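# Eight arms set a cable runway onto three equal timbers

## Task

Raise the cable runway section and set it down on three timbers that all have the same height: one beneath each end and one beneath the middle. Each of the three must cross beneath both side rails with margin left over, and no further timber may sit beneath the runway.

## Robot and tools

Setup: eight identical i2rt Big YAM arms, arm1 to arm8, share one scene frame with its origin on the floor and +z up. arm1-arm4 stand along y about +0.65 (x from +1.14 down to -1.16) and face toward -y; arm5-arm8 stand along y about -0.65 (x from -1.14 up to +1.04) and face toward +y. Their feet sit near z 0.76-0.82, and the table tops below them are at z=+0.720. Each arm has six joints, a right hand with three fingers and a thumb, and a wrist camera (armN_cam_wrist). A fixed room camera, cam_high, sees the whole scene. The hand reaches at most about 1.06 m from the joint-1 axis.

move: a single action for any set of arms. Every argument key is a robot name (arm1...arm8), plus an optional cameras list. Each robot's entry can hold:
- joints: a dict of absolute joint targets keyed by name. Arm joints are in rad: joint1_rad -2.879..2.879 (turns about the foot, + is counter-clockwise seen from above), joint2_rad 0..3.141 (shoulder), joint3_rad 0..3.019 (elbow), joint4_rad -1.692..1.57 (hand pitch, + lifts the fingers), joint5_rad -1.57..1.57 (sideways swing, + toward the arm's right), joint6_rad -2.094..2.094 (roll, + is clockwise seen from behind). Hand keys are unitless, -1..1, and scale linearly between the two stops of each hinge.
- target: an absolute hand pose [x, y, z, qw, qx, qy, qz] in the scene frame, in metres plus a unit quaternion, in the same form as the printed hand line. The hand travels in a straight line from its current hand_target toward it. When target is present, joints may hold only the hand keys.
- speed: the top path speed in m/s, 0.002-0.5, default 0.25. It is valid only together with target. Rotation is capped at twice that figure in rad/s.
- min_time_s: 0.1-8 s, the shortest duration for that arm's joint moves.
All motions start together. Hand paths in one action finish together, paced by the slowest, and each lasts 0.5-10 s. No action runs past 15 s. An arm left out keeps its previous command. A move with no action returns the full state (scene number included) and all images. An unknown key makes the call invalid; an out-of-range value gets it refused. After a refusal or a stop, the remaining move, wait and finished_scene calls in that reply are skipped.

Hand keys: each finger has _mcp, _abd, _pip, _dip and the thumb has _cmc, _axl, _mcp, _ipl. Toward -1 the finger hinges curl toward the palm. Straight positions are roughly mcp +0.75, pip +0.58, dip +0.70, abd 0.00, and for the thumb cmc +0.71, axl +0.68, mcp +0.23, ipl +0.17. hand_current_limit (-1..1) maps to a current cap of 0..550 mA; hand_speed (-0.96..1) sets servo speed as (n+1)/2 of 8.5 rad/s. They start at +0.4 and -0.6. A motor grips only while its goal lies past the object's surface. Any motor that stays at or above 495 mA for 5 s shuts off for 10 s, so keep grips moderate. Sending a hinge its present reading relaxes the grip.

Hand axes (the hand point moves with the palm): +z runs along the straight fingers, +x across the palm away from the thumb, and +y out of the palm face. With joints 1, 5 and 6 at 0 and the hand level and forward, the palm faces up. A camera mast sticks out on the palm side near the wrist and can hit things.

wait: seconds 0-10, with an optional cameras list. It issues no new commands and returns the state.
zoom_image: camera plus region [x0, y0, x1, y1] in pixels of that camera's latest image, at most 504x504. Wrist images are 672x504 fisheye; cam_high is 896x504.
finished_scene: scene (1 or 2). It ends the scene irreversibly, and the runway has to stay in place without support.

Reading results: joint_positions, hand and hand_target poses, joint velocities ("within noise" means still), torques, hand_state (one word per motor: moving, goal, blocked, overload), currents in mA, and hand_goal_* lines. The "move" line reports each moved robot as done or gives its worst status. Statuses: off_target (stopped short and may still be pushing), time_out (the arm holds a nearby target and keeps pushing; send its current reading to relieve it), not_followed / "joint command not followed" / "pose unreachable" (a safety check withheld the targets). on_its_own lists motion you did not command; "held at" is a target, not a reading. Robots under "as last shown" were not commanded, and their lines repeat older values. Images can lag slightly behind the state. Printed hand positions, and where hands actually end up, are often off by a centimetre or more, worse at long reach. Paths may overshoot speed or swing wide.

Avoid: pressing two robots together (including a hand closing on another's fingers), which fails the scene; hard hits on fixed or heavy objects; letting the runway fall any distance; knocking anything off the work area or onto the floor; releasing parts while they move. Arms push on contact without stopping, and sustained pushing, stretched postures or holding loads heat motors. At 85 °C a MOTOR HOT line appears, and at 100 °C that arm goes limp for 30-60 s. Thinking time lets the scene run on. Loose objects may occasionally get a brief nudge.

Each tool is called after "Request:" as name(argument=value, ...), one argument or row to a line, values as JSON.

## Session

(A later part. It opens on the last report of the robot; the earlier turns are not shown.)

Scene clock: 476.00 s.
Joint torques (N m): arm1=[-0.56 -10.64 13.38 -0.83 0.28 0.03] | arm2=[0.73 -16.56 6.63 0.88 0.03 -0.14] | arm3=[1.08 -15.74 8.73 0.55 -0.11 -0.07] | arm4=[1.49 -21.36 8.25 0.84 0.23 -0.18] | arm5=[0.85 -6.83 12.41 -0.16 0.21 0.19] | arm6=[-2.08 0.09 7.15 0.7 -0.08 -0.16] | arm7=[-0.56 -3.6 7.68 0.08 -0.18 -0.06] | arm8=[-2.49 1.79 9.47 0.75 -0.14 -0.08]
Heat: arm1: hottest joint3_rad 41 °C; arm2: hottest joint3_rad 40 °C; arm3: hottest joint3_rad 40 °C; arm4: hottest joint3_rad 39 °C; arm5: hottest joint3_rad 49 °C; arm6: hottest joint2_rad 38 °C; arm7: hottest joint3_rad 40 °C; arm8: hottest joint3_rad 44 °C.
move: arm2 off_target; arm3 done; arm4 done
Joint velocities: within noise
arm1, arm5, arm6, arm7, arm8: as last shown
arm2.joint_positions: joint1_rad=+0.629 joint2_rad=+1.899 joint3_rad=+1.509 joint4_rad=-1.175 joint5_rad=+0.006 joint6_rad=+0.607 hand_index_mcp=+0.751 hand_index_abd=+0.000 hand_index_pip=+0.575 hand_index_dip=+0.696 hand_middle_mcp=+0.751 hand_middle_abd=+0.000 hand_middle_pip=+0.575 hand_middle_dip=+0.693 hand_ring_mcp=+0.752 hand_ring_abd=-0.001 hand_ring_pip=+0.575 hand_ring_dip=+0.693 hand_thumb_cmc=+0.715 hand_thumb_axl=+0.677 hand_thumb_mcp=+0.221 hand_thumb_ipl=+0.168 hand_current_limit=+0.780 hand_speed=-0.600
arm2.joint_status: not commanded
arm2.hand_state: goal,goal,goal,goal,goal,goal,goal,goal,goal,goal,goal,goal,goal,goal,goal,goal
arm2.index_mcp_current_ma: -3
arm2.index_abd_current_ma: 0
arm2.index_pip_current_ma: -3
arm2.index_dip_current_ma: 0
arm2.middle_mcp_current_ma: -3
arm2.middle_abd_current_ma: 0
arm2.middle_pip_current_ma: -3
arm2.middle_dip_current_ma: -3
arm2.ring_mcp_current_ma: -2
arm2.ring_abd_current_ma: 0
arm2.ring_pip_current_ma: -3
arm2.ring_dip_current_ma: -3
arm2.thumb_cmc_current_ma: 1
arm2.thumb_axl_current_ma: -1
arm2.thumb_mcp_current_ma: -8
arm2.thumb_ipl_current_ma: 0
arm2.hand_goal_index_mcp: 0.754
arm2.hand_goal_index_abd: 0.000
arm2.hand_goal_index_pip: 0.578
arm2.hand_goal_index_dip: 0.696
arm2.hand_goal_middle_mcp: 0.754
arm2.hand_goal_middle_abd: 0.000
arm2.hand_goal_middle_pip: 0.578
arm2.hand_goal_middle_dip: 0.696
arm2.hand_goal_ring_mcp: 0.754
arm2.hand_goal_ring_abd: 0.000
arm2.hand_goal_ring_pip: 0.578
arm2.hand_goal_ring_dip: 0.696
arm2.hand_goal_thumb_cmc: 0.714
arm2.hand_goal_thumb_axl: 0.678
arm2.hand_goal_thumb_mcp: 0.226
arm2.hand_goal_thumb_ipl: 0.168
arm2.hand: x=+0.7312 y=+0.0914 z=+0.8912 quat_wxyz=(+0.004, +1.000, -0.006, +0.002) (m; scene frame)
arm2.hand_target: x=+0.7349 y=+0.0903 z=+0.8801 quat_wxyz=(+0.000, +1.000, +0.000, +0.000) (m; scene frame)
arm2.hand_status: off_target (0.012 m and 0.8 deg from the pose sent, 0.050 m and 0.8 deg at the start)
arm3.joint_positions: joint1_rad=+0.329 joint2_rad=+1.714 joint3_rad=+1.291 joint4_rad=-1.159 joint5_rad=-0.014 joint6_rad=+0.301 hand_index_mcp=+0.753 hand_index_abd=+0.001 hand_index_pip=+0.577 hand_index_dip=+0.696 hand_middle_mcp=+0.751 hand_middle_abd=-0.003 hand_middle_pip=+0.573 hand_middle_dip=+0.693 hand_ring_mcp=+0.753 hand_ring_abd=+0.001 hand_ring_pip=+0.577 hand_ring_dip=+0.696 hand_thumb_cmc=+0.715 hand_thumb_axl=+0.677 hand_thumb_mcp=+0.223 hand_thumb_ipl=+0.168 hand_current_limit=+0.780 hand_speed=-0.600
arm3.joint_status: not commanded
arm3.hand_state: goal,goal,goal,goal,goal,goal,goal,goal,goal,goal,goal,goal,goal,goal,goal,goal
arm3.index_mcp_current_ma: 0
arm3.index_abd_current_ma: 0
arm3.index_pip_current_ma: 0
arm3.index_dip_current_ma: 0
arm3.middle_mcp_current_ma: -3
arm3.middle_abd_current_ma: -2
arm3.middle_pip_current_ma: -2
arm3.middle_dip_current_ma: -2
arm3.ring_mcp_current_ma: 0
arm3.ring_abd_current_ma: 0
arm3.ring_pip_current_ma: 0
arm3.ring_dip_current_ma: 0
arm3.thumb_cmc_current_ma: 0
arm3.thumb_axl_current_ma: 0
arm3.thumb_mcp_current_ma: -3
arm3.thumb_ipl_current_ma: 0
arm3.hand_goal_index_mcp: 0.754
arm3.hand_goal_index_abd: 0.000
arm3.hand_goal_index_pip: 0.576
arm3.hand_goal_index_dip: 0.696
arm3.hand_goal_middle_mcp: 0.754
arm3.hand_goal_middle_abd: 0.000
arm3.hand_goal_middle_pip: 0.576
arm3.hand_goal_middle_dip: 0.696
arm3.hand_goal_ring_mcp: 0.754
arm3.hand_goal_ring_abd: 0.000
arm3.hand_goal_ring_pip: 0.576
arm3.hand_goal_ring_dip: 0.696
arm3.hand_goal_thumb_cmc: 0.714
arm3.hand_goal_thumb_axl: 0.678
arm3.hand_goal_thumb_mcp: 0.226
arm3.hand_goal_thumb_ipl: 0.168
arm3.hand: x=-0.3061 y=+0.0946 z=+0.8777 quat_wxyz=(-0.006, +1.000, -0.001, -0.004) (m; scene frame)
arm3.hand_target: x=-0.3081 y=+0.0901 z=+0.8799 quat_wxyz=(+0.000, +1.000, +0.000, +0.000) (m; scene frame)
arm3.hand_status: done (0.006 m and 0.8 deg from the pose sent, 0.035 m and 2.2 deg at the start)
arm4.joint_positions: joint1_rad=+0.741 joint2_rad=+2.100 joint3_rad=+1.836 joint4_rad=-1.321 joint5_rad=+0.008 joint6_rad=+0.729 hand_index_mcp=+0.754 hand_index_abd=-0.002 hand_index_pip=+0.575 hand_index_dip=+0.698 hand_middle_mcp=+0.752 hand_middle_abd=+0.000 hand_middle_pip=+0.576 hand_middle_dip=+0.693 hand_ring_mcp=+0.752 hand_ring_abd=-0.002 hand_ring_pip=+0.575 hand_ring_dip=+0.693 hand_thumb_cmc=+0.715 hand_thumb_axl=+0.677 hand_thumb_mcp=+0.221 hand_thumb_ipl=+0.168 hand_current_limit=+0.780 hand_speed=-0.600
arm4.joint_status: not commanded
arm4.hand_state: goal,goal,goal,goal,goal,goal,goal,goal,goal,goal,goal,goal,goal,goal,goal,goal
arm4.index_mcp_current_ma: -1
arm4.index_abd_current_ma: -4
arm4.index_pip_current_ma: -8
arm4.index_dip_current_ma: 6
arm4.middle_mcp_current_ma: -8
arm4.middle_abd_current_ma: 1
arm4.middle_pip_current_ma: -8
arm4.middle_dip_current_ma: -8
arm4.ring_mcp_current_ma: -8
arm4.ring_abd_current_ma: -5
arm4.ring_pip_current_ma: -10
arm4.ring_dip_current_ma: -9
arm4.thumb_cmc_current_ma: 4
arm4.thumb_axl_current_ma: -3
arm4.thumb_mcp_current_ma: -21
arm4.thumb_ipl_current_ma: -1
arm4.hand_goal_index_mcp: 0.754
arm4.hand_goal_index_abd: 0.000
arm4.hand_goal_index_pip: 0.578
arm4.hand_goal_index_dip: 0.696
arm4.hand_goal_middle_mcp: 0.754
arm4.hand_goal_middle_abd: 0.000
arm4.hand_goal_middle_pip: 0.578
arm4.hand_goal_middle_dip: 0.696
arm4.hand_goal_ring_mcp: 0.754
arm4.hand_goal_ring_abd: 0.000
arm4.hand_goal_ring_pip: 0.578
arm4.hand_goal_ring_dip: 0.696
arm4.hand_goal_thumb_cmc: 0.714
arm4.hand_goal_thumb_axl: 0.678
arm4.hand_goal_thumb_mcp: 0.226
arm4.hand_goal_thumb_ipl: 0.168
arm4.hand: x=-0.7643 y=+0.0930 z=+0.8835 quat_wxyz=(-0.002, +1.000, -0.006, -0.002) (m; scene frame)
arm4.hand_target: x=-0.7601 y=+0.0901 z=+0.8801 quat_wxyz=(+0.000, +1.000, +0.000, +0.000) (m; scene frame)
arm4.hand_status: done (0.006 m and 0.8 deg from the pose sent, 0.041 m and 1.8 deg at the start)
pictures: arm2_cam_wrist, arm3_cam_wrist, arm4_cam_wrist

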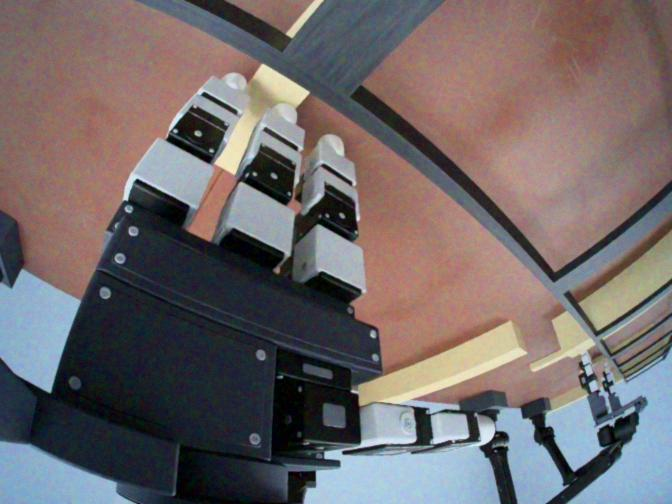

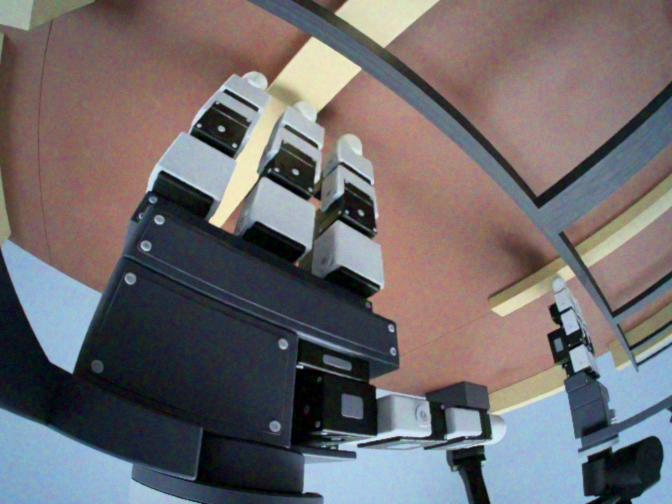

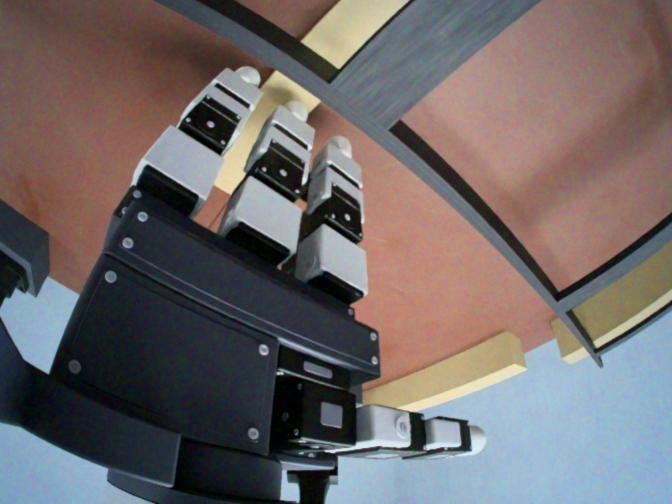

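Request:
move(
  arm4={"target": [-0.76, 0.09, 0.842, 0, 1, 0, 0], "speed": 0.08},
  arm3={"target": [-0.308, 0.09, 0.842, 0, 1, 0, 0], "speed": 0.08},
  arm2={"target": [0.737, 0.09, 0.842, 0, 1, 0, 0], "speed": 0.08},
)

Request:
move(
  arm4={"target": [-0.76, 0.37, 0.84, 0, 1, 0, 0], "speed": 0.07},
  arm3={"target": [-0.305, 0.30, 0.84, 0, 1, 0, 0], "speed": 0.07},
  arm2={"target": [0.737, 0.385, 0.84, 0, 1, 0, 0], "speed": 0.07},
  cameras=["cam_high", "arm2_cam_wrist", "arm3_cam_wrist", "arm4_cam_wrist"],
)

Request:
zoom_image(
  camera="cam_high",
  region=[270, 130, 620, 320],
)

Scene clock: 478.43 s.
Joint torques (N m): arm1=[-0.44 -10.7 13.37 -0.8 0.28 0.04] | arm2=[0.91 -14.68 5.48 1.1 0.03 -0.12] | arm3=[0.21 -12.92 6.49 1.37 -0.14 -0.06] | arm4=[1.44 -19.66 7.13 1.02 0.22 -0.18] | arm5=[0.79 -6.83 12.37 -0.18 0.21 0.18] | arm6=[-2.08 0.15 7.15 0.72 -0.08 -0.16] | arm7=[-0.5 -3.55 7.69 0.08 -0.18 -0.06] | arm8=[-2.49 1.9 9.48 0.72 -0.13 -0.08]
Heat: arm1: hottest joint3_rad 41 °C; arm2: hottest joint3_rad 40 °C; arm3: hottest joint3_rad 40 °C; arm4: hottest joint3_rad 39 °C; arm5: hottest joint3_rad 49 °C; arm6: hottest joint2_rad 37 °C; arm7: hottest joint3_rad 40 °C; arm8: hottest joint3_rad 44 °C.
move: arm2 off_target; arm3 off_target; arm4 off_target
Joint velocities: within noise
arm1, arm5, arm6, arm7, arm8: as last shown
arm2.joint_positions: joint1_rad=+0.629 joint2_rad=+1.915 joint3_rad=+1.483 joint4_rad=-1.096 joint5_rad=+0.006 joint6_rad=+0.607 hand_index_mcp=+0.752 hand_index_abd=+0.000 hand_index_pip=+0.575 hand_index_dip=+0.696 hand_middle_mcp=+0.761 hand_middle_abd=+0.010 hand_middle_pip=+0.583 hand_middle_dip=+0.697 hand_ring_mcp=+0.752 hand_ring_abd=-0.001 hand_ring_pip=+0.575 hand_ring_dip=+0.693 hand_thumb_cmc=+0.715 hand_thumb_axl=+0.677 hand_thumb_mcp=+0.221 hand_thumb_ipl=+0.168 hand_current_limit=+0.780 hand_speed=-0.600
arm2.joint_status: not commanded
arm2.hand_state: goal,goal,goal,goal,goal,goal,goal,goal,goal,goal,goal,goal,goal,goal,goal,goal
arm2.index_mcp_current_ma: -2
arm2.index_abd_current_ma: 0
arm2.index_pip_current_ma: -3
arm2.index_dip_current_ma: 0
arm2.middle_mcp_current_ma: 10
arm2.middle_abd_current_ma: 14
arm2.middle_pip_current_ma: 6
arm2.middle_dip_current_ma: 1
arm2.ring_mcp_current_ma: -2
arm2.ring_abd_current_ma: 0
arm2.ring_pip_current_ma: -3
arm2.ring_dip_current_ma: -3
arm2.thumb_cmc_current_ma: 1
arm2.thumb_axl_current_ma: -1
arm2.thumb_mcp_current_ma: -9
arm2.thumb_ipl_current_ma: 0
arm2.hand_goal_index_mcp: 0.754
arm2.hand_goal_index_abd: 0.000
arm2.hand_goal_index_pip: 0.578
arm2.hand_goal_index_dip: 0.696
arm2.hand_goal_middle_mcp: 0.754
arm2.hand_goal_middle_abd: 0.000
arm2.hand_goal_middle_pip: 0.578
arm2.hand_goal_middle_dip: 0.696
arm2.hand_goal_ring_mcp: 0.754
arm2.hand_goal_ring_abd: 0.000
arm2.hand_goal_ring_pip: 0.578
arm2.hand_goal_ring_dip: 0.696
arm2.hand_goal_thumb_cmc: 0.714
arm2.hand_goal_thumb_axl: 0.678
arm2.hand_goal_thumb_mcp: 0.226
arm2.hand_goal_thumb_ipl: 0.168
arm2.hand: x=+0.7358 y=+0.0850 z=+0.8754 quat_wxyz=(+0.018, +1.000, -0.006, +0.013) (m; scene frame)
arm2.hand_target: x=+0.7362 y=+0.0913 z=+0.8431 quat_wxyz=(+0.000, +1.000, +0.000, +0.000) (m; scene frame)
arm2.hand_status: off_target (0.034 m and 2.6 deg from the pose sent, 0.049 m and 0.8 deg at the start)
arm3.joint_positions: joint1_rad=+0.329 joint2_rad=+1.724 joint3_rad=+1.263 joint4_rad=-1.077 joint5_rad=-0.014 joint6_rad=+0.301 hand_index_mcp=+0.753 hand_index_abd=+0.001 hand_index_pip=+0.577 hand_index_dip=+0.696 hand_middle_mcp=+0.779 hand_middle_abd=+0.011 hand_middle_pip=+0.592 hand_middle_dip=+0.705 hand_ring_mcp=+0.753 hand_ring_abd=+0.001 hand_ring_pip=+0.577 hand_ring_dip=+0.696 hand_thumb_cmc=+0.715 hand_thumb_axl=+0.677 hand_thumb_mcp=+0.223 hand_thumb_ipl=+0.168 hand_current_limit=+0.780 hand_speed=-0.600
arm3.joint_status: not commanded
arm3.hand_state: goal,goal,goal,goal,blocked,goal,goal,goal,goal,goal,goal,goal,goal,goal,goal,goal
arm3.index_mcp_current_ma: 0
arm3.index_abd_current_ma: 0
arm3.index_pip_current_ma: 0
arm3.index_dip_current_ma: 0
arm3.middle_mcp_current_ma: 47
arm3.middle_abd_current_ma: 11
arm3.middle_pip_current_ma: 21
arm3.middle_dip_current_ma: 11
arm3.ring_mcp_current_ma: 0
arm3.ring_abd_current_ma: 0
arm3.ring_pip_current_ma: 0
arm3.ring_dip_current_ma: 0
arm3.thumb_cmc_current_ma: 0
arm3.thumb_axl_current_ma: 0
arm3.thumb_mcp_current_ma: -3
arm3.thumb_ipl_current_ma: 0
arm3.hand_goal_index_mcp: 0.754
arm3.hand_goal_index_abd: 0.000
arm3.hand_goal_index_pip: 0.576
arm3.hand_goal_index_dip: 0.696
arm3.hand_goal_middle_mcp: 0.754
arm3.hand_goal_middle_abd: 0.000
arm3.hand_goal_middle_pip: 0.576
arm3.hand_goal_middle_dip: 0.696
arm3.hand_goal_ring_mcp: 0.754
arm3.hand_goal_ring_abd: 0.000
arm3.hand_goal_ring_pip: 0.576
arm3.hand_goal_ring_dip: 0.696
arm3.hand_goal_thumb_cmc: 0.714
arm3.hand_goal_thumb_axl: 0.678
arm3.hand_goal_thumb_mcp: 0.226
arm3.hand_goal_thumb_ipl: 0.168
arm3.hand: x=-0.3038 y=+0.0867 z=+0.8670 quat_wxyz=(+0.015, +1.000, -0.001, +0.003) (m; scene frame)
arm3.hand_target: x=-0.3082 y=+0.0909 z=+0.8427 quat_wxyz=(+0.000, +1.000, +0.000, +0.000) (m; scene frame)
arm3.hand_status: off_target (0.026 m and 1.8 deg from the pose sent, 0.036 m and 0.8 deg at the start)
arm4.joint_positions: joint1_rad=+0.741 joint2_rad=+2.109 joint3_rad=+1.798 joint4_rad=-1.241 joint5_rad=+0.008 joint6_rad=+0.729 hand_index_mcp=+0.754 hand_index_abd=-0.002 hand_index_pip=+0.575 hand_index_dip=+0.698 hand_middle_mcp=+0.757 hand_middle_abd=+0.009 hand_middle_pip=+0.580 hand_middle_dip=+0.696 hand_ring_mcp=+0.752 hand_ring_abd=-0.002 hand_ring_pip=+0.575 hand_ring_dip=+0.693 hand_thumb_cmc=+0.715 hand_thumb_axl=+0.677 hand_thumb_mcp=+0.221 hand_thumb_ipl=+0.168 hand_current_limit=+0.780 hand_speed=-0.600
arm4.joint_status: not commanded
arm4.hand_state: goal,goal,goal,goal,goal,goal,goal,goal,goal,goal,goal,goal,goal,goal,goal,goal
arm4.index_mcp_current_ma: -1
arm4.index_abd_current_ma: -4
arm4.index_pip_current_ma: -8
arm4.index_dip_current_ma: 6
arm4.middle_mcp_current_ma: 11
arm4.middle_abd_current_ma: 28
arm4.middle_pip_current_ma: 6
arm4.middle_dip_current_ma: 0
arm4.ring_mcp_current_ma: -7
arm4.ring_abd_current_ma: -5
arm4.ring_pip_current_ma: -10
arm4.ring_dip_current_ma: -9
arm4.thumb_cmc_current_ma: 4
arm4.thumb_axl_current_ma: -3
arm4.thumb_mcp_current_ma: -22
arm4.thumb_ipl_current_ma: -1
arm4.hand_goal_index_mcp: 0.754
arm4.hand_goal_index_abd: 0.000
arm4.hand_goal_index_pip: 0.578
arm4.hand_goal_index_dip: 0.696
arm4.hand_goal_middle_mcp: 0.754
arm4.hand_goal_middle_abd: 0.000
arm4.hand_goal_middle_pip: 0.578
arm4.hand_goal_middle_dip: 0.696
arm4.hand_goal_ring_mcp: 0.754
arm4.hand_goal_ring_abd: 0.000
arm4.hand_goal_ring_pip: 0.578
arm4.hand_goal_ring_dip: 0.696
arm4.hand_goal_thumb_cmc: 0.714
arm4.hand_goal_thumb_axl: 0.678
arm4.hand_goal_thumb_mcp: 0.226
arm4.hand_goal_thumb_ipl: 0.168
arm4.hand: x=-0.7603 y=+0.0886 z=+0.8660 quat_wxyz=(+0.010, +1.000, -0.006, +0.009) (m; scene frame)
arm4.hand_target: x=-0.7605 y=+0.0907 z=+0.8422 quat_wxyz=(+0.000, +1.000, +0.000, +0.000) (m; scene frame)
arm4.hand_status: off_target (0.024 m and 1.7 deg from the pose sent, 0.042 m and 0.8 deg at the start)
pictures: none

Scene clock: 483.27 s.
Joint torques (N m): arm1=[-0.5 -10.64 13.35 -0.8 0.28 0.04] | arm2=[1.79 -8.94 3.54 0.39 -0.75 0.01] | arm3=[2.49 -5.83 4.9 -0.43 -0.37 0.11] | arm4=[2.73 -13.57 5.07 0.53 -0.48 0.02] | arm5=[0.97 -6.95 12.4 -0.17 0.21 0.19] | arm6=[-2.08 0.09 7.16 0.7 -0.08 -0.16] | arm7=[-0.5 -3.55 7.69 0.08 -0.18 -0.06] | arm8=[-2.43 1.85 9.5 0.75 -0.14 -0.08]
Heat: arm1: hottest joint3_rad 42 °C; arm2: hottest joint3_rad 39 °C; arm3: hottest joint3_rad 39 °C; arm4: hottest joint3_rad 38 °C; arm5: hottest joint3_rad 49 °C; arm6: hottest joint2_rad 37 °C; arm7: hottest joint3_rad 40 °C; arm8: hottest joint3_rad 44 °C.
move: arm2 off_target; arm3 off_target; arm4 off_target
Joint velocities: within noise
arm1.joint_positions: joint1_rad=+1.100 joint2_rad=+1.266 joint3_rad=+1.135 joint4_rad=-1.478 joint5_rad=-0.005 joint6_rad=+1.090 hand_index_mcp=-0.386 hand_index_abd=+0.001 hand_index_pip=-0.608 hand_index_dip=-0.524 hand_middle_mcp=-0.378 hand_middle_abd=+0.000 hand_middle_pip=-0.619 hand_middle_dip=-0.515 hand_ring_mcp=-0.375 hand_ring_abd=+0.000 hand_ring_pip=-0.619 hand_ring_dip=-0.515 hand_thumb_cmc=+0.714 hand_thumb_axl=+0.677 hand_thumb_mcp=+0.221 hand_thumb_ipl=+0.168 hand_current_limit=+0.400 hand_speed=-0.600
arm1.joint_status: not commanded
arm1.hand_state: blocked,goal,blocked,goal,blocked,goal,blocked,goal,blocked,goal,blocked,goal,goal,goal,goal,goal
arm1.index_mcp_current_ma: 136
arm1.index_abd_current_ma: 3
arm1.index_pip_current_ma: 161
arm1.index_dip_current_ma: 19
arm1.middle_mcp_current_ma: 173
arm1.middle_abd_current_ma: 1
arm1.middle_pip_current_ma: 113
arm1.middle_dip_current_ma: 51
arm1.ring_mcp_current_ma: 185
arm1.ring_abd_current_ma: 1
arm1.ring_pip_current_ma: 115
arm1.ring_dip_current_ma: 53
arm1.thumb_cmc_current_ma: -1
arm1.thumb_axl_current_ma: -2
arm1.thumb_mcp_current_ma: -18
arm1.thumb_ipl_current_ma: -1
arm1.hand_goal_index_mcp: -0.420
arm1.hand_goal_index_abd: 0.000
arm1.hand_goal_index_pip: -0.650
arm1.hand_goal_index_dip: -0.530
arm1.hand_goal_middle_mcp: -0.420
arm1.hand_goal_middle_abd: 0.000
arm1.hand_goal_middle_pip: -0.650
arm1.hand_goal_middle_dip: -0.530
arm1.hand_goal_ring_mcp: -0.420
arm1.hand_goal_ring_abd: 0.000
arm1.hand_goal_ring_pip: -0.650
arm1.hand_goal_ring_dip: -0.530
arm1.hand_goal_thumb_cmc: 0.714
arm1.hand_goal_thumb_axl: 0.678
arm1.hand_goal_thumb_mcp: 0.226
arm1.hand_goal_thumb_ipl: 0.168
arm1.hand: x=+1.4210 y=+0.4020 z=+1.0006 quat_wxyz=(-0.009, +1.000, +0.000, -0.016) (m; scene frame)
arm1.hand_target: x=+1.4295 y=+0.4002 z=+1.0199 quat_wxyz=(+0.000, +1.000, +0.000, +0.000) (m; scene frame)
arm1.hand_status: not commanded
arm2.joint_positions: joint1_rad=+1.092 joint2_rad=+1.486 joint3_rad=+0.861 joint4_rad=-0.888 joint5_rad=+0.029 joint6_rad=+1.065 hand_index_mcp=+0.752 hand_index_abd=+0.000 hand_index_pip=+0.575 hand_index_dip=+0.696 hand_middle_mcp=+0.645 hand_middle_abd=+0.002 hand_middle_pip=+0.499 hand_middle_dip=+0.657 hand_ring_mcp=+0.752 hand_ring_abd=-0.001 hand_ring_pip=+0.575 hand_ring_dip=+0.693 hand_thumb_cmc=+0.715 hand_thumb_axl=+0.677 hand_thumb_mcp=+0.221 hand_thumb_ipl=+0.168 hand_current_limit=+0.780 hand_speed=-0.600
arm2.joint_status: not commanded
arm2.hand_state: goal,goal,goal,goal,blocked,goal,blocked,blocked,goal,goal,goal,goal,goal,goal,goal,goal
arm2.index_mcp_current_ma: -2
arm2.index_abd_current_ma: 0
arm2.index_pip_current_ma: -3
arm2.index_dip_current_ma: 0
arm2.middle_mcp_current_ma: -407
arm2.middle_abd_current_ma: 2
arm2.middle_pip_current_ma: -246
arm2.middle_dip_current_ma: -97
arm2.ring_mcp_current_ma: -2
arm2.ring_abd_current_ma: 0
arm2.ring_pip_current_ma: -3
arm2.ring_dip_current_ma: -3
arm2.thumb_cmc_current_ma: 1
arm2.thumb_axl_current_ma: -1
arm2.thumb_mcp_current_ma: -9
arm2.thumb_ipl_current_ma: 0
arm2.hand_goal_index_mcp: 0.754
arm2.hand_goal_index_abd: 0.000
arm2.hand_goal_index_pip: 0.578
arm2.hand_goal_index_dip: 0.696
arm2.hand_goal_middle_mcp: 0.754
arm2.hand_goal_middle_abd: 0.000
arm2.hand_goal_middle_pip: 0.578
arm2.hand_goal_middle_dip: 0.696
arm2.hand_goal_ring_mcp: 0.754
arm2.hand_goal_ring_abd: 0.000
arm2.hand_goal_ring_pip: 0.578
arm2.hand_goal_ring_dip: 0.696
arm2.hand_goal_thumb_cmc: 0.714
arm2.hand_goal_thumb_axl: 0.678
arm2.hand_goal_thumb_mcp: 0.226
arm2.hand_goal_thumb_ipl: 0.168
arm2.hand: x=+0.7470 y=+0.3666 z=+0.8629 quat_wxyz=(+0.026, +0.999, -0.004, +0.021) (m; scene frame)
arm2.hand_target: x=+0.7360 y=+0.3847 z=+0.8412 quat_wxyz=(+0.000, +1.000, +0.000, -0.001) (m; scene frame)
arm2.hand_status: off_target (0.031 m and 3.8 deg from the pose sent, 0.302 m and 2.6 deg at the start)
arm3.joint_positions: joint1_rad=+0.513 joint2_rad=+1.262 joint3_rad=+0.732 joint4_rad=-0.960 joint5_rad=-0.005 joint6_rad=+0.492 hand_index_mcp=+0.753 hand_index_abd=+0.001 hand_index_pip=+0.577 hand_index_dip=+0.696 hand_middle_mcp=+0.661 hand_middle_abd=+0.000 hand_middle_pip=+0.520 hand_middle_dip=+0.657 hand_ring_mcp=+0.753 hand_ring_abd=+0.001 hand_ring_pip=+0.577 hand_ring_dip=+0.696 hand_thumb_cmc=+0.715 hand_thumb_axl=+0.677 hand_thumb_mcp=+0.223 hand_thumb_ipl=+0.168 hand_current_limit=+0.780 hand_speed=-0.600
arm3.joint_status: not commanded
arm3.hand_state: goal,goal,goal,goal,blocked,goal,blocked,blocked,goal,goal,goal,goal,goal,goal,goal,goal
arm3.index_mcp_current_ma: 0
arm3.index_abd_current_ma: 0
arm3.index_pip_current_ma: 0
arm3.index_dip_current_ma: 0
arm3.middle_mcp_current_ma: -294
arm3.middle_abd_current_ma: 0
arm3.middle_pip_current_ma: -130
arm3.middle_dip_current_ma: -78
arm3.ring_mcp_current_ma: 0
arm3.ring_abd_current_ma: 0
arm3.ring_pip_current_ma: 0
arm3.ring_dip_current_ma: 0
arm3.thumb_cmc_current_ma: 0
arm3.thumb_axl_current_ma: 0
arm3.thumb_mcp_current_ma: -3
arm3.thumb_ipl_current_ma: 0
arm3.hand_goal_index_mcp: 0.754
arm3.hand_goal_index_abd: 0.000
arm3.hand_goal_index_pip: 0.576
arm3.hand_goal_index_dip: 0.696
arm3.hand_goal_middle_mcp: 0.754
arm3.hand_goal_middle_abd: 0.000
arm3.hand_goal_middle_pip: 0.576
arm3.hand_goal_middle_dip: 0.696
arm3.hand_goal_ring_mcp: 0.754
arm3.hand_goal_ring_abd: 0.000
arm3.hand_goal_ring_pip: 0.576
arm3.hand_goal_ring_dip: 0.696
arm3.hand_goal_thumb_cmc: 0.714
arm3.hand_goal_thumb_axl: 0.678
arm3.hand_goal_thumb_mcp: 0.226
arm3.hand_goal_thumb_ipl: 0.168
arm3.hand: x=-0.3032 y=+0.2770 z=+0.8645 quat_wxyz=(+0.037, +0.999, -0.004, +0.013) (m; scene frame)
arm3.hand_target: x=-0.3061 y=+0.2999 z=+0.8413 quat_wxyz=(+0.000, +1.000, +0.000, -0.001) (m; scene frame)
arm3.hand_status: off_target (0.034 m and 4.5 deg from the pose sent, 0.215 m and 1.8 deg at the start)
arm4.joint_positions: joint1_rad=+1.124 joint2_rad=+1.717 joint3_rad=+1.175 joint4_rad=-0.990 joint5_rad=+0.021 joint6_rad=+1.110 hand_index_mcp=+0.754 hand_index_abd=-0.002 hand_index_pip=+0.575 hand_index_dip=+0.698 hand_middle_mcp=+0.687 hand_middle_abd=-0.002 hand_middle_pip=+0.536 hand_middle_dip=+0.670 hand_ring_mcp=+0.752 hand_ring_abd=-0.002 hand_ring_pip=+0.575 hand_ring_dip=+0.693 hand_thumb_cmc=+0.715 hand_thumb_axl=+0.677 hand_thumb_mcp=+0.221 hand_thumb_ipl=+0.168 hand_current_limit=+0.780 hand_speed=-0.600
arm4.joint_status: not commanded
arm4.hand_state: goal,goal,goal,goal,blocked,goal,blocked,blocked,goal,goal,goal,goal,goal,goal,goal,goal
arm4.index_mcp_current_ma: -1
arm4.index_abd_current_ma: -4
arm4.index_pip_current_ma: -8
arm4.index_dip_current_ma: 6
arm4.middle_mcp_current_ma: -312
arm4.middle_abd_current_ma: -7
arm4.middle_pip_current_ma: -178
arm4.middle_dip_current_ma: -105
arm4.ring_mcp_current_ma: -7
arm4.ring_abd_current_ma: -5
arm4.ring_pip_current_ma: -10
arm4.ring_dip_current_ma: -9
arm4.thumb_cmc_current_ma: 4
arm4.thumb_axl_current_ma: -3
arm4.thumb_mcp_current_ma: -22
arm4.thumb_ipl_current_ma: -1
arm4.hand_goal_index_mcp: 0.754
arm4.hand_goal_index_abd: 0.000
arm4.hand_goal_index_pip: 0.578
arm4.hand_goal_index_dip: 0.696
arm4.hand_goal_middle_mcp: 0.754
arm4.hand_goal_middle_abd: 0.000
arm4.hand_goal_middle_pip: 0.578
arm4.hand_goal_middle_dip: 0.696
arm4.hand_goal_ring_mcp: 0.754
arm4.hand_goal_ring_abd: 0.000
arm4.hand_goal_ring_pip: 0.578
arm4.hand_goal_ring_dip: 0.696
arm4.hand_goal_thumb_cmc: 0.714
arm4.hand_goal_thumb_axl: 0.678
arm4.hand_goal_thumb_mcp: 0.226
arm4.hand_goal_thumb_ipl: 0.168
arm4.hand: x=-0.7540 y=+0.3523 z=+0.8613 quat_wxyz=(+0.019, +1.000, -0.005, +0.018) (m; scene frame)
arm4.hand_target: x=-0.7607 y=+0.3697 z=+0.8407 quat_wxyz=(+0.000, +1.000, +0.000, +0.000) (m; scene frame)
arm4.hand_status: off_target (0.028 m and 3.1 deg from the pose sent, 0.283 m and 1.7 deg at the start)
arm5, arm6, arm7, arm8: as last shown
pictures: arm2_cam_wrist, arm3_cam_wrist, arm4_cam_wrist, cam_high

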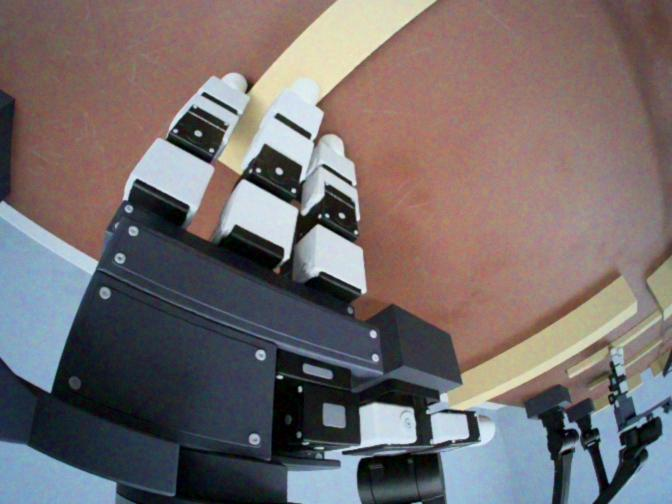

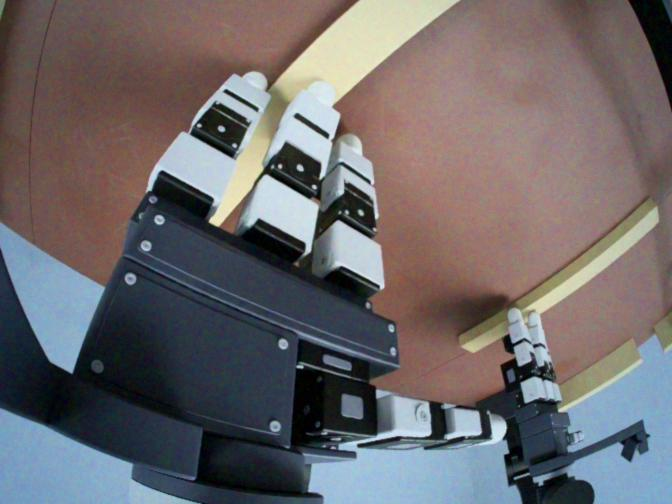

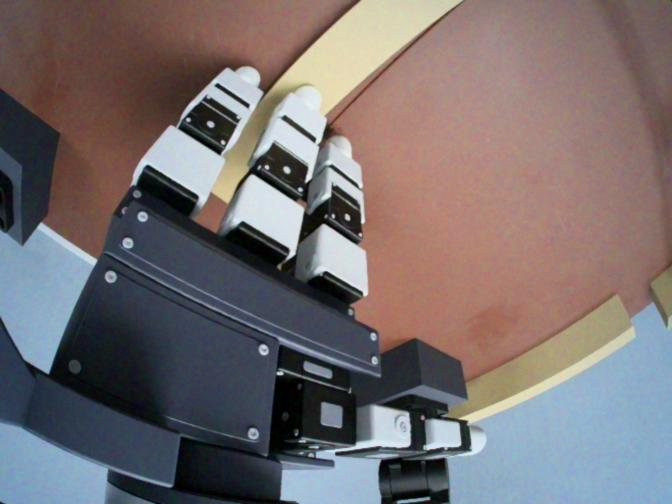

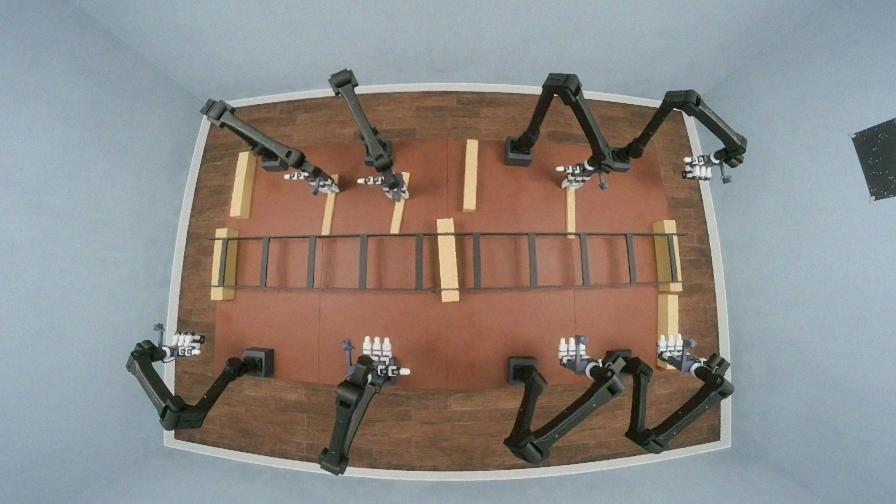

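Scaled by 1.440 from the camera's 896x504 image, which has a finer 1280x720 frame.

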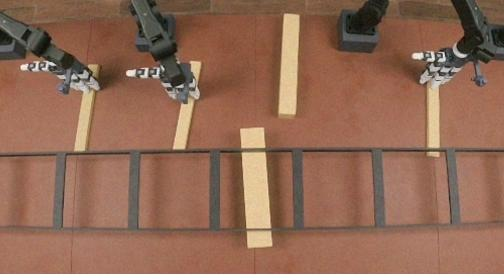

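Request:
move(
  arm4={"target":[-0.755,0.352,0.93,0,1,0,0],"speed":0.15},
  arm3={"target":[-0.303,0.277,0.93,0,1,0,0],"speed":0.15},
  arm2={"target":[0.745,0.367,0.93,0,1,0,0],"speed":0.15},
  cameras=["cam_high"],
)

Request:
zoom_image(
  camera="cam_high",
  region=[270, 130, 620, 320],
)

Scene clock: 491.30 s.
Joint torques (N m): arm1=[-0.5 -10.46 13.37 -0.81 0.28 0.04] | arm2=[-0.21 -10.81 8.38 0.08 -0.05 -0.14] | arm3=[0.26 -7.71 12.36 -0.06 -0.1 -0.11] | arm4=[0.85 -15.62 10.26 0.1 0.1 -0.18] | arm5=[0.73 -6.95 12.45 -0.12 0.21 0.2] | arm6=[-2.08 0.09 7.13 0.72 -0.08 -0.16] | arm7=[-0.56 -3.6 7.69 0.08 -0.18 -0.06] | arm8=[-2.43 1.85 9.46 0.75 -0.14 -0.08]
Heat: arm1: hottest joint3_rad 42 °C; arm2: hottest joint3_rad 38 °C; arm3: hottest joint3_rad 38 °C; arm4: hottest joint3_rad 38 °C; arm5: hottest joint3_rad 49 °C; arm6: hottest joint2_rad 36 °C; arm7: hottest joint3_rad 39 °C; arm8: hottest joint3_rad 43 °C.
move: arm2 off_target; arm3 off_target; arm4 off_target
Joint velocities: within noise
arm1, arm6, arm7, arm8: as last shown
arm2.joint_positions: joint1_rad=+1.088 joint2_rad=+1.420 joint3_rad=+0.971 joint4_rad=-1.149 joint5_rad=+0.007 joint6_rad=+1.054 hand_index_mcp=+0.752 hand_index_abd=+0.000 hand_index_pip=+0.575 hand_index_dip=+0.696 hand_middle_mcp=+0.749 hand_middle_abd=-0.003 hand_middle_pip=+0.574 hand_middle_dip=+0.693 hand_ring_mcp=+0.751 hand_ring_abd=-0.003 hand_ring_pip=+0.575 hand_ring_dip=+0.693 hand_thumb_cmc=+0.715 hand_thumb_axl=+0.677 hand_thumb_mcp=+0.221 hand_thumb_ipl=+0.168 hand_current_limit=+0.780 hand_speed=-0.600
arm2.joint_status: not commanded
arm2.hand_state: goal,goal,goal,goal,goal,goal,goal,goal,goal,goal,goal,goal,goal,goal,goal,goal
arm2.index_mcp_current_ma: -2
arm2.index_abd_current_ma: 0
arm2.index_pip_current_ma: -3
arm2.index_dip_current_ma: 0
arm2.middle_mcp_current_ma: -6
arm2.middle_abd_current_ma: -3
arm2.middle_pip_current_ma: -4
arm2.middle_dip_current_ma: -3
arm2.ring_mcp_current_ma: -4
arm2.ring_abd_current_ma: -3
arm2.ring_pip_current_ma: -3
arm2.ring_dip_current_ma: -3
arm2.thumb_cmc_current_ma: 1
arm2.thumb_axl_current_ma: -1
arm2.thumb_mcp_current_ma: -9
arm2.thumb_ipl_current_ma: 0
arm2.hand_goal_index_mcp: 0.754
arm2.hand_goal_index_abd: 0.000
arm2.hand_goal_index_pip: 0.578
arm2.hand_goal_index_dip: 0.696
arm2.hand_goal_middle_mcp: 0.754
arm2.hand_goal_middle_abd: 0.000
arm2.hand_goal_middle_pip: 0.578
arm2.hand_goal_middle_dip: 0.696
arm2.hand_goal_ring_mcp: 0.754
arm2.hand_goal_ring_abd: 0.000
arm2.hand_goal_ring_pip: 0.578
arm2.hand_goal_ring_dip: 0.696
arm2.hand_goal_thumb_cmc: 0.714
arm2.hand_goal_thumb_axl: 0.678
arm2.hand_goal_thumb_mcp: 0.226
arm2.hand_goal_thumb_ipl: 0.168
arm2.hand: x=+0.7380 y=+0.3741 z=+0.9183 quat_wxyz=(-0.005, +1.000, +0.000, -0.011) (m; scene frame)
arm2.hand_target: x=+0.7447 y=+0.3671 z=+0.9300 quat_wxyz=(+0.000, +1.000, +0.000, +0.000) (m; scene frame)
arm2.hand_status: off_target (0.015 m and 1.3 deg from the pose sent, 0.067 m and 3.9 deg at the start)
arm3.joint_positions: joint1_rad=+0.513 joint2_rad=+1.224 joint3_rad=+0.865 joint4_rad=-1.243 joint5_rad=-0.013 joint6_rad=+0.483 hand_index_mcp=+0.753 hand_index_abd=+0.001 hand_index_pip=+0.577 hand_index_dip=+0.696 hand_middle_mcp=+0.750 hand_middle_abd=-0.003 hand_middle_pip=+0.573 hand_middle_dip=+0.693 hand_ring_mcp=+0.750 hand_ring_abd=-0.003 hand_ring_pip=+0.574 hand_ring_dip=+0.696 hand_thumb_cmc=+0.715 hand_thumb_axl=+0.677 hand_thumb_mcp=+0.223 hand_thumb_ipl=+0.168 hand_current_limit=+0.780 hand_speed=-0.600
arm3.joint_status: not commanded
arm3.hand_state: goal,goal,goal,goal,goal,goal,goal,goal,goal,goal,goal,goal,goal,goal,goal,goal
arm3.index_mcp_current_ma: 0
arm3.index_abd_current_ma: 0
arm3.index_pip_current_ma: 0
arm3.index_dip_current_ma: 0
arm3.middle_mcp_current_ma: -3
arm3.middle_abd_current_ma: -2
arm3.middle_pip_current_ma: -2
arm3.middle_dip_current_ma: -2
arm3.ring_mcp_current_ma: -4
arm3.ring_abd_current_ma: -2
arm3.ring_pip_current_ma: -1
arm3.ring_dip_current_ma: 0
arm3.thumb_cmc_current_ma: 0
arm3.thumb_axl_current_ma: 0
arm3.thumb_mcp_current_ma: -3
arm3.thumb_ipl_current_ma: 0
arm3.hand_goal_index_mcp: 0.754
arm3.hand_goal_index_abd: 0.000
arm3.hand_goal_index_pip: 0.576
arm3.hand_goal_index_dip: 0.696
arm3.hand_goal_middle_mcp: 0.754
arm3.hand_goal_middle_abd: 0.000
arm3.hand_goal_middle_pip: 0.576
arm3.hand_goal_middle_dip: 0.696
arm3.hand_goal_ring_mcp: 0.754
arm3.hand_goal_ring_abd: 0.000
arm3.hand_goal_ring_pip: 0.576
arm3.hand_goal_ring_dip: 0.696
arm3.hand_goal_thumb_cmc: 0.714
arm3.hand_goal_thumb_axl: 0.678
arm3.hand_goal_thumb_mcp: 0.226
arm3.hand_goal_thumb_ipl: 0.168
arm3.hand: x=-0.3071 y=+0.2902 z=+0.9126 quat_wxyz=(-0.015, +1.000, -0.001, -0.010) (m; scene frame)
arm3.hand_target: x=-0.3033 y=+0.2775 z=+0.9300 quat_wxyz=(+0.000, +1.000, +0.000, +0.000) (m; scene frame)
arm3.hand_status: off_target (0.022 m and 2.1 deg from the pose sent, 0.065 m and 4.5 deg at the start)
arm4.joint_positions: joint1_rad=+1.124 joint2_rad=+1.669 joint3_rad=+1.268 joint4_rad=-1.220 joint5_rad=+0.008 joint6_rad=+1.104 hand_index_mcp=+0.754 hand_index_abd=-0.002 hand_index_pip=+0.575 hand_index_dip=+0.698 hand_middle_mcp=+0.750 hand_middle_abd=-0.003 hand_middle_pip=+0.575 hand_middle_dip=+0.693 hand_ring_mcp=+0.750 hand_ring_abd=-0.003 hand_ring_pip=+0.575 hand_ring_dip=+0.693 hand_thumb_cmc=+0.715 hand_thumb_axl=+0.677 hand_thumb_mcp=+0.221 hand_thumb_ipl=+0.168 hand_current_limit=+0.780 hand_speed=-0.600
arm4.joint_status: not commanded
arm4.hand_state: goal,goal,goal,goal,goal,goal,goal,goal,goal,goal,goal,goal,goal,goal,goal,goal
arm4.index_mcp_current_ma: -1
arm4.index_abd_current_ma: -4
arm4.index_pip_current_ma: -8
arm4.index_dip_current_ma: 6
arm4.middle_mcp_current_ma: -15
arm4.middle_abd_current_ma: -10
arm4.middle_pip_current_ma: -9
arm4.middle_dip_current_ma: -9
arm4.ring_mcp_current_ma: -14
arm4.ring_abd_current_ma: -10
arm4.ring_pip_current_ma: -12
arm4.ring_dip_current_ma: -9
arm4.thumb_cmc_current_ma: 4
arm4.thumb_axl_current_ma: -3
arm4.thumb_mcp_current_ma: -22
arm4.thumb_ipl_current_ma: -1
arm4.hand_goal_index_mcp: 0.754
arm4.hand_goal_index_abd: 0.000
arm4.hand_goal_index_pip: 0.578
arm4.hand_goal_index_dip: 0.696
arm4.hand_goal_middle_mcp: 0.754
arm4.hand_goal_middle_abd: 0.000
arm4.hand_goal_middle_pip: 0.578
arm4.hand_goal_middle_dip: 0.696
arm4.hand_goal_ring_mcp: 0.754
arm4.hand_goal_ring_abd: 0.000
arm4.hand_goal_ring_pip: 0.578
arm4.hand_goal_ring_dip: 0.696
arm4.hand_goal_thumb_cmc: 0.714
arm4.hand_goal_thumb_axl: 0.678
arm4.hand_goal_thumb_mcp: 0.226
arm4.hand_goal_thumb_ipl: 0.168
arm4.hand: x=-0.7667 y=+0.3612 z=+0.9118 quat_wxyz=(-0.007, +1.000, -0.002, -0.019) (m; scene frame)
arm4.hand_target: x=-0.7556 y=+0.3524 z=+0.9302 quat_wxyz=(+0.000, +1.000, +0.000, +0.000) (m; scene frame)
arm4.hand_status: off_target (0.024 m and 2.3 deg from the pose sent, 0.069 m and 3.1 deg at the start)
arm5.joint_positions: joint1_rad=+1.100 joint2_rad=+1.069 joint3_rad=+0.895 joint4_rad=-1.429 joint5_rad=-0.001 joint6_rad=+1.102 hand_index_mcp=-0.403 hand_index_abd=+0.003 hand_index_pip=-0.592 hand_index_dip=-0.512 hand_middle_mcp=-0.401 hand_middle_abd=+0.002 hand_middle_pip=-0.598 hand_middle_dip=-0.503 hand_ring_mcp=-0.400 hand_ring_abd=+0.002 hand_ring_pip=-0.596 hand_ring_dip=-0.511 hand_thumb_cmc=+0.714 hand_thumb_axl=+0.677 hand_thumb_mcp=+0.222 hand_thumb_ipl=+0.168 hand_current_limit=+0.400 hand_speed=-0.600
arm5.joint_status: not commanded
arm5.hand_state: goal,goal,blocked,goal,goal,goal,blocked,blocked,blocked,goal,blocked,goal,goal,goal,goal,goal
arm5.index_mcp_current_ma: 29
arm5.index_abd_current_ma: 2
arm5.index_pip_current_ma: 146
arm5.index_dip_current_ma: 29
arm5.middle_mcp_current_ma: 33
arm5.middle_abd_current_ma: 1
arm5.middle_pip_current_ma: 127
arm5.middle_dip_current_ma: 52
arm5.ring_mcp_current_ma: 38
arm5.ring_abd_current_ma: 1
arm5.ring_pip_current_ma: 132
arm5.ring_dip_current_ma: 31
arm5.thumb_cmc_current_ma: 0
arm5.thumb_axl_current_ma: 0
arm5.thumb_mcp_current_ma: -5
arm5.thumb_ipl_current_ma: 0
arm5.hand_goal_index_mcp: -0.420
arm5.hand_goal_index_abd: 0.000
arm5.hand_goal_index_pip: -0.650
arm5.hand_goal_index_dip: -0.530
arm5.hand_goal_middle_mcp: -0.420
arm5.hand_goal_middle_abd: 0.000
arm5.hand_goal_middle_pip: -0.650
arm5.hand_goal_middle_dip: -0.530
arm5.hand_goal_ring_mcp: -0.420
arm5.hand_goal_ring_abd: 0.000
arm5.hand_goal_ring_pip: -0.650
arm5.hand_goal_ring_dip: -0.530
arm5.hand_goal_thumb_cmc: 0.714
arm5.hand_goal_thumb_axl: 0.678
arm5.hand_goal_thumb_mcp: 0.226
arm5.hand_goal_thumb_ipl: 0.168
arm5.hand: x=-1.3600 y=-0.4521 z=+0.9841 quat_wxyz=(+0.014, -0.002, +1.000, -0.006) (m; scene frame)
arm5.hand_target: x=-1.3696 y=-0.4501 z=+0.9998 quat_wxyz=(+0.000, +0.000, +1.000, +0.000) (m; scene frame)
arm5.hand_status: not commanded
pictures: cam_high

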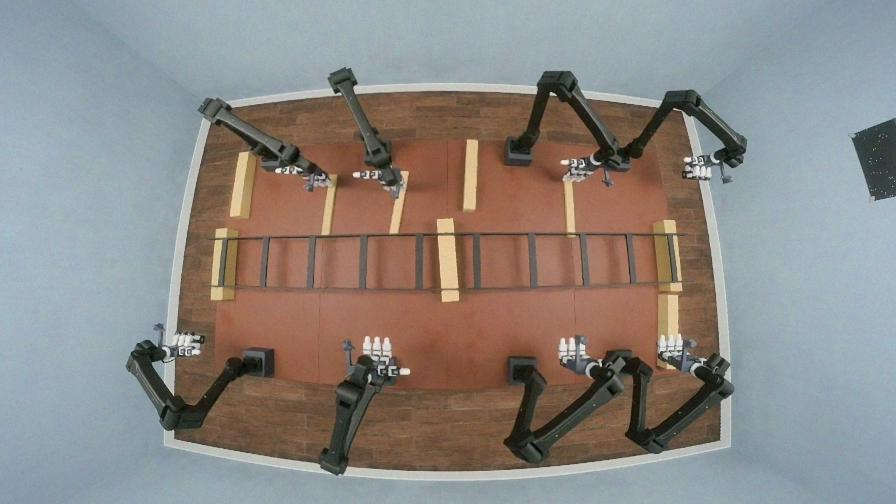

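Scaled by 1.440 from the camera's 896x504 image, which has a finer 1280x720 frame.

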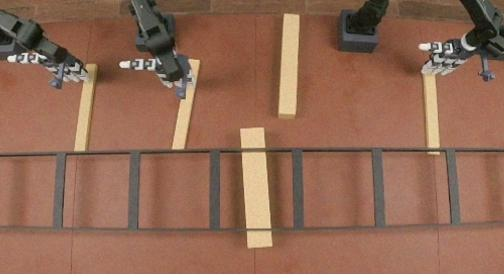

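Request:
zoom_image(
  camera="cam_high",
  region=[380, 200, 500, 310],
)

Request:
zoom_image(
  camera="cam_high",
  region=[190, 200, 310, 310],
)

Request:
zoom_image(
  camera="cam_high",
  region=[600, 200, 720, 310],
)

Request:
move(
  arm4={"target":[-0.745,0.13,0.95,0,1,0,0],"speed":0.2},
  arm3={"target":[-0.325,0.13,0.95,0,1,0,0],"speed":0.2},
  arm2={"target":[0.745,0.13,0.95,0,1,0,0],"speed":0.2},
  cameras=["cam_high"],
)

Request:
zoom_image(
  camera="cam_high",
  region=[270, 130, 620, 320],
)

Scaled by 4.200 from the camera's 896x504 image, which has a finer 1280x720 frame.

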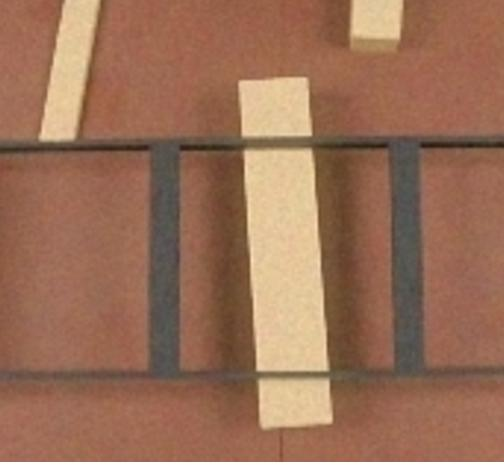

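Scaled by 4.200 from the camera's 896x504 image, which has a finer 1280x720 frame.

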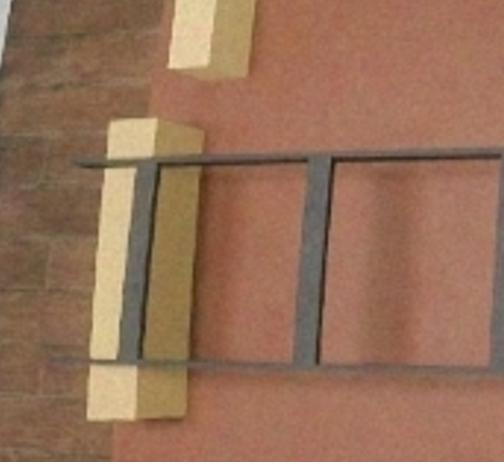

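Scaled by 4.200 from the camera's 896x504 image, which has a finer 1280x720 frame.

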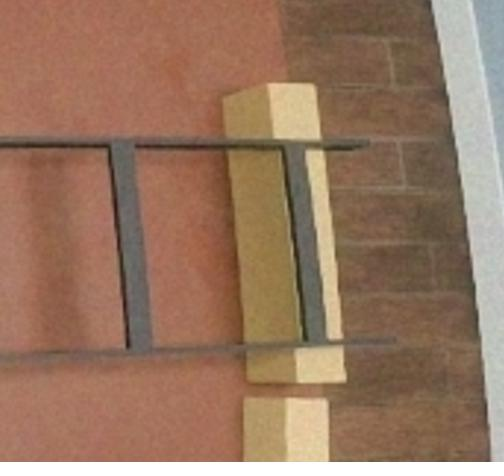

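Scene clock: 494.57 s.
Joint torques (N m): arm1=[-0.44 -10.7 13.38 -0.83 0.28 0.04] | arm2=[0.62 -14.92 9.58 0.12 0.03 -0.14] | arm3=[0.03 -13.33 13.14 -0.09 -0.19 -0.08] | arm4=[1.55 -19.72 11.71 0.16 0.25 -0.17] | arm5=[0.85 -6.77 12.41 -0.14 0.23 0.19] | arm6=[-2.08 0.09 7.15 0.72 -0.07 -0.16] | arm7=[-0.56 -3.55 7.69 0.08 -0.18 -0.06] | arm8=[-2.37 1.85 9.5 0.75 -0.14 -0.07]
Heat: arm1: hottest joint3_rad 42 °C; arm2: hottest joint3_rad 38 °C; arm3: hottest joint3_rad 39 °C; arm4: hottest joint3_rad 38 °C; arm5: hottest joint3_rad 49 °C; arm6: hottest joint2_rad 36 °C; arm7: hottest joint3_rad 39 °C; arm8: hottest joint3_rad 43 °C.
move: arm2 off_target; arm3 off_target; arm4 off_target
Joint velocities: within noise
arm1, arm5, arm6, arm7, arm8: as last shown
arm2.joint_positions: joint1_rad=+0.687 joint2_rad=+1.770 joint3_rad=+1.479 joint4_rad=-1.287 joint5_rad=+0.006 joint6_rad=+0.665 hand_index_mcp=+0.752 hand_index_abd=+0.000 hand_index_pip=+0.575 hand_index_dip=+0.696 hand_middle_mcp=+0.751 hand_middle_abd=-0.003 hand_middle_pip=+0.575 hand_middle_dip=+0.693 hand_ring_mcp=+0.752 hand_ring_abd=-0.003 hand_ring_pip=+0.575 hand_ring_dip=+0.693 hand_thumb_cmc=+0.715 hand_thumb_axl=+0.677 hand_thumb_mcp=+0.221 hand_thumb_ipl=+0.168 hand_current_limit=+0.780 hand_speed=-0.600
arm2.joint_status: not commanded
arm2.hand_state: goal,goal,goal,goal,goal,goal,goal,goal,goal,goal,goal,goal,goal,goal,goal,goal
arm2.index_mcp_current_ma: -2
arm2.index_abd_current_ma: 0
arm2.index_pip_current_ma: -3
arm2.index_dip_current_ma: 0
arm2.middle_mcp_current_ma: -3
arm2.middle_abd_current_ma: -3
arm2.middle_pip_current_ma: -3
arm2.middle_dip_current_ma: -3
arm2.ring_mcp_current_ma: -2
arm2.ring_abd_current_ma: -2
arm2.ring_pip_current_ma: -3
arm2.ring_dip_current_ma: -3
arm2.thumb_cmc_current_ma: 1
arm2.thumb_axl_current_ma: -1
arm2.thumb_mcp_current_ma: -9
arm2.thumb_ipl_current_ma: 0
arm2.hand_goal_index_mcp: 0.754
arm2.hand_goal_index_abd: 0.000
arm2.hand_goal_index_pip: 0.578
arm2.hand_goal_index_dip: 0.696
arm2.hand_goal_middle_mcp: 0.754
arm2.hand_goal_middle_abd: 0.000
arm2.hand_goal_middle_pip: 0.578
arm2.hand_goal_middle_dip: 0.696
arm2.hand_goal_ring_mcp: 0.754
arm2.hand_goal_ring_abd: 0.000
arm2.hand_goal_ring_pip: 0.578
arm2.hand_goal_ring_dip: 0.696
arm2.hand_goal_thumb_cmc: 0.714
arm2.hand_goal_thumb_axl: 0.678
arm2.hand_goal_thumb_mcp: 0.226
arm2.hand_goal_thumb_ipl: 0.168
arm2.hand: x=+0.7358 y=+0.1386 z=+0.9473 quat_wxyz=(-0.002, +1.000, -0.006, -0.002) (m; scene frame)
arm2.hand_target: x=+0.7448 y=+0.1303 z=+0.9500 quat_wxyz=(+0.000, +1.000, +0.000, +0.000) (m; scene frame)
arm2.hand_status: off_target (0.013 m and 0.7 deg from the pose sent, 0.246 m and 1.3 deg at the start)
arm3.joint_positions: joint1_rad=+0.319 joint2_rad=+1.539 joint3_rad=+1.228 joint4_rad=-1.295 joint5_rad=-0.013 joint6_rad=+0.289 hand_index_mcp=+0.753 hand_index_abd=+0.001 hand_index_pip=+0.577 hand_index_dip=+0.696 hand_middle_mcp=+0.750 hand_middle_abd=-0.003 hand_middle_pip=+0.573 hand_middle_dip=+0.693 hand_ring_mcp=+0.750 hand_ring_abd=-0.003 hand_ring_pip=+0.574 hand_ring_dip=+0.696 hand_thumb_cmc=+0.715 hand_thumb_axl=+0.677 hand_thumb_mcp=+0.223 hand_thumb_ipl=+0.168 hand_current_limit=+0.780 hand_speed=-0.600
arm3.joint_status: not commanded
arm3.hand_state: goal,goal,goal,goal,goal,goal,goal,goal,goal,goal,goal,goal,goal,goal,goal,goal
arm3.index_mcp_current_ma: 0
arm3.index_abd_current_ma: 0
arm3.index_pip_current_ma: 0
arm3.index_dip_current_ma: 0
arm3.middle_mcp_current_ma: -3
arm3.middle_abd_current_ma: -1
arm3.middle_pip_current_ma: -2
arm3.middle_dip_current_ma: -2
arm3.ring_mcp_current_ma: -3
arm3.ring_abd_current_ma: -2
arm3.ring_pip_current_ma: -1
arm3.ring_dip_current_ma: 0
arm3.thumb_cmc_current_ma: 0
arm3.thumb_axl_current_ma: 0
arm3.thumb_mcp_current_ma: -3
arm3.thumb_ipl_current_ma: 0
arm3.hand_goal_index_mcp: 0.754
arm3.hand_goal_index_abd: 0.000
arm3.hand_goal_index_pip: 0.576
arm3.hand_goal_index_dip: 0.696
arm3.hand_goal_middle_mcp: 0.754
arm3.hand_goal_middle_abd: 0.000
arm3.hand_goal_middle_pip: 0.576
arm3.hand_goal_middle_dip: 0.696
arm3.hand_goal_ring_mcp: 0.754
arm3.hand_goal_ring_abd: 0.000
arm3.hand_goal_ring_pip: 0.576
arm3.hand_goal_ring_dip: 0.696
arm3.hand_goal_thumb_cmc: 0.714
arm3.hand_goal_thumb_axl: 0.678
arm3.hand_goal_thumb_mcp: 0.226
arm3.hand_goal_thumb_ipl: 0.168
arm3.hand: x=-0.3260 y=+0.1469 z=+0.9318 quat_wxyz=(-0.017, +1.000, -0.001, -0.007) (m; scene frame)
arm3.hand_target: x=-0.3253 y=+0.1309 z=+0.9501 quat_wxyz=(+0.000, +1.000, +0.000, +0.000) (m; scene frame)
arm3.hand_status: off_target (0.025 m and 2.1 deg from the pose sent, 0.165 m and 2.1 deg at the start)
arm4.joint_positions: joint1_rad=+0.802 joint2_rad=+1.999 joint3_rad=+1.817 joint4_rad=-1.427 joint5_rad=+0.007 joint6_rad=+0.790 hand_index_mcp=+0.754 hand_index_abd=-0.002 hand_index_pip=+0.575 hand_index_dip=+0.698 hand_middle_mcp=+0.752 hand_middle_abd=-0.003 hand_middle_pip=+0.576 hand_middle_dip=+0.693 hand_ring_mcp=+0.752 hand_ring_abd=-0.003 hand_ring_pip=+0.575 hand_ring_dip=+0.693 hand_thumb_cmc=+0.715 hand_thumb_axl=+0.677 hand_thumb_mcp=+0.221 hand_thumb_ipl=+0.168 hand_current_limit=+0.780 hand_speed=-0.600
arm4.joint_status: not commanded
arm4.hand_state: goal,goal,goal,goal,goal,goal,goal,goal,goal,goal,goal,goal,goal,goal,goal,goal
arm4.index_mcp_current_ma: -1
arm4.index_abd_current_ma: -4
arm4.index_pip_current_ma: -8
arm4.index_dip_current_ma: 6
arm4.middle_mcp_current_ma: -9
arm4.middle_abd_current_ma: -9
arm4.middle_pip_current_ma: -8
arm4.middle_dip_current_ma: -8
arm4.ring_mcp_current_ma: -8
arm4.ring_abd_current_ma: -9
arm4.ring_pip_current_ma: -10
arm4.ring_dip_current_ma: -9
arm4.thumb_cmc_current_ma: 4
arm4.thumb_axl_current_ma: -3
arm4.thumb_mcp_current_ma: -22
arm4.thumb_ipl_current_ma: -1
arm4.hand_goal_index_mcp: 0.754
arm4.hand_goal_index_abd: 0.000
arm4.hand_goal_index_pip: 0.578
arm4.hand_goal_index_dip: 0.696
arm4.hand_goal_middle_mcp: 0.754
arm4.hand_goal_middle_abd: 0.000
arm4.hand_goal_middle_pip: 0.578
arm4.hand_goal_middle_dip: 0.696
arm4.hand_goal_ring_mcp: 0.754
arm4.hand_goal_ring_abd: 0.000
arm4.hand_goal_ring_pip: 0.578
arm4.hand_goal_ring_dip: 0.696
arm4.hand_goal_thumb_cmc: 0.714
arm4.hand_goal_thumb_axl: 0.678
arm4.hand_goal_thumb_mcp: 0.226
arm4.hand_goal_thumb_ipl: 0.168
arm4.hand: x=-0.7569 y=+0.1407 z=+0.9372 quat_wxyz=(-0.011, +1.000, -0.006, -0.010) (m; scene frame)
arm4.hand_target: x=-0.7456 y=+0.1307 z=+0.9501 quat_wxyz=(+0.000, +1.000, +0.000, +0.000) (m; scene frame)
arm4.hand_status: off_target (0.021 m and 1.8 deg from the pose sent, 0.235 m and 2.3 deg at the start)
pictures: cam_high

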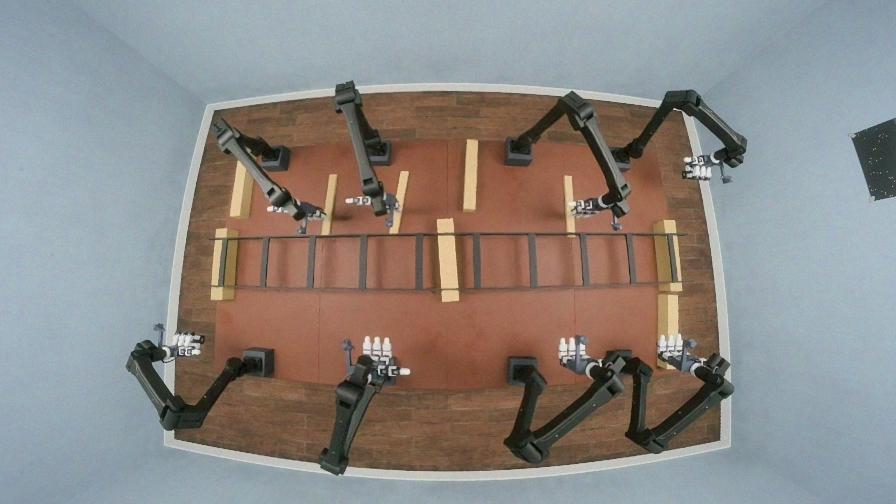

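Scaled by 1.440 from the camera's 896x504 image, which has a finer 1280x720 frame.

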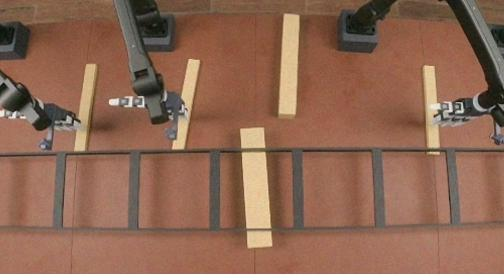

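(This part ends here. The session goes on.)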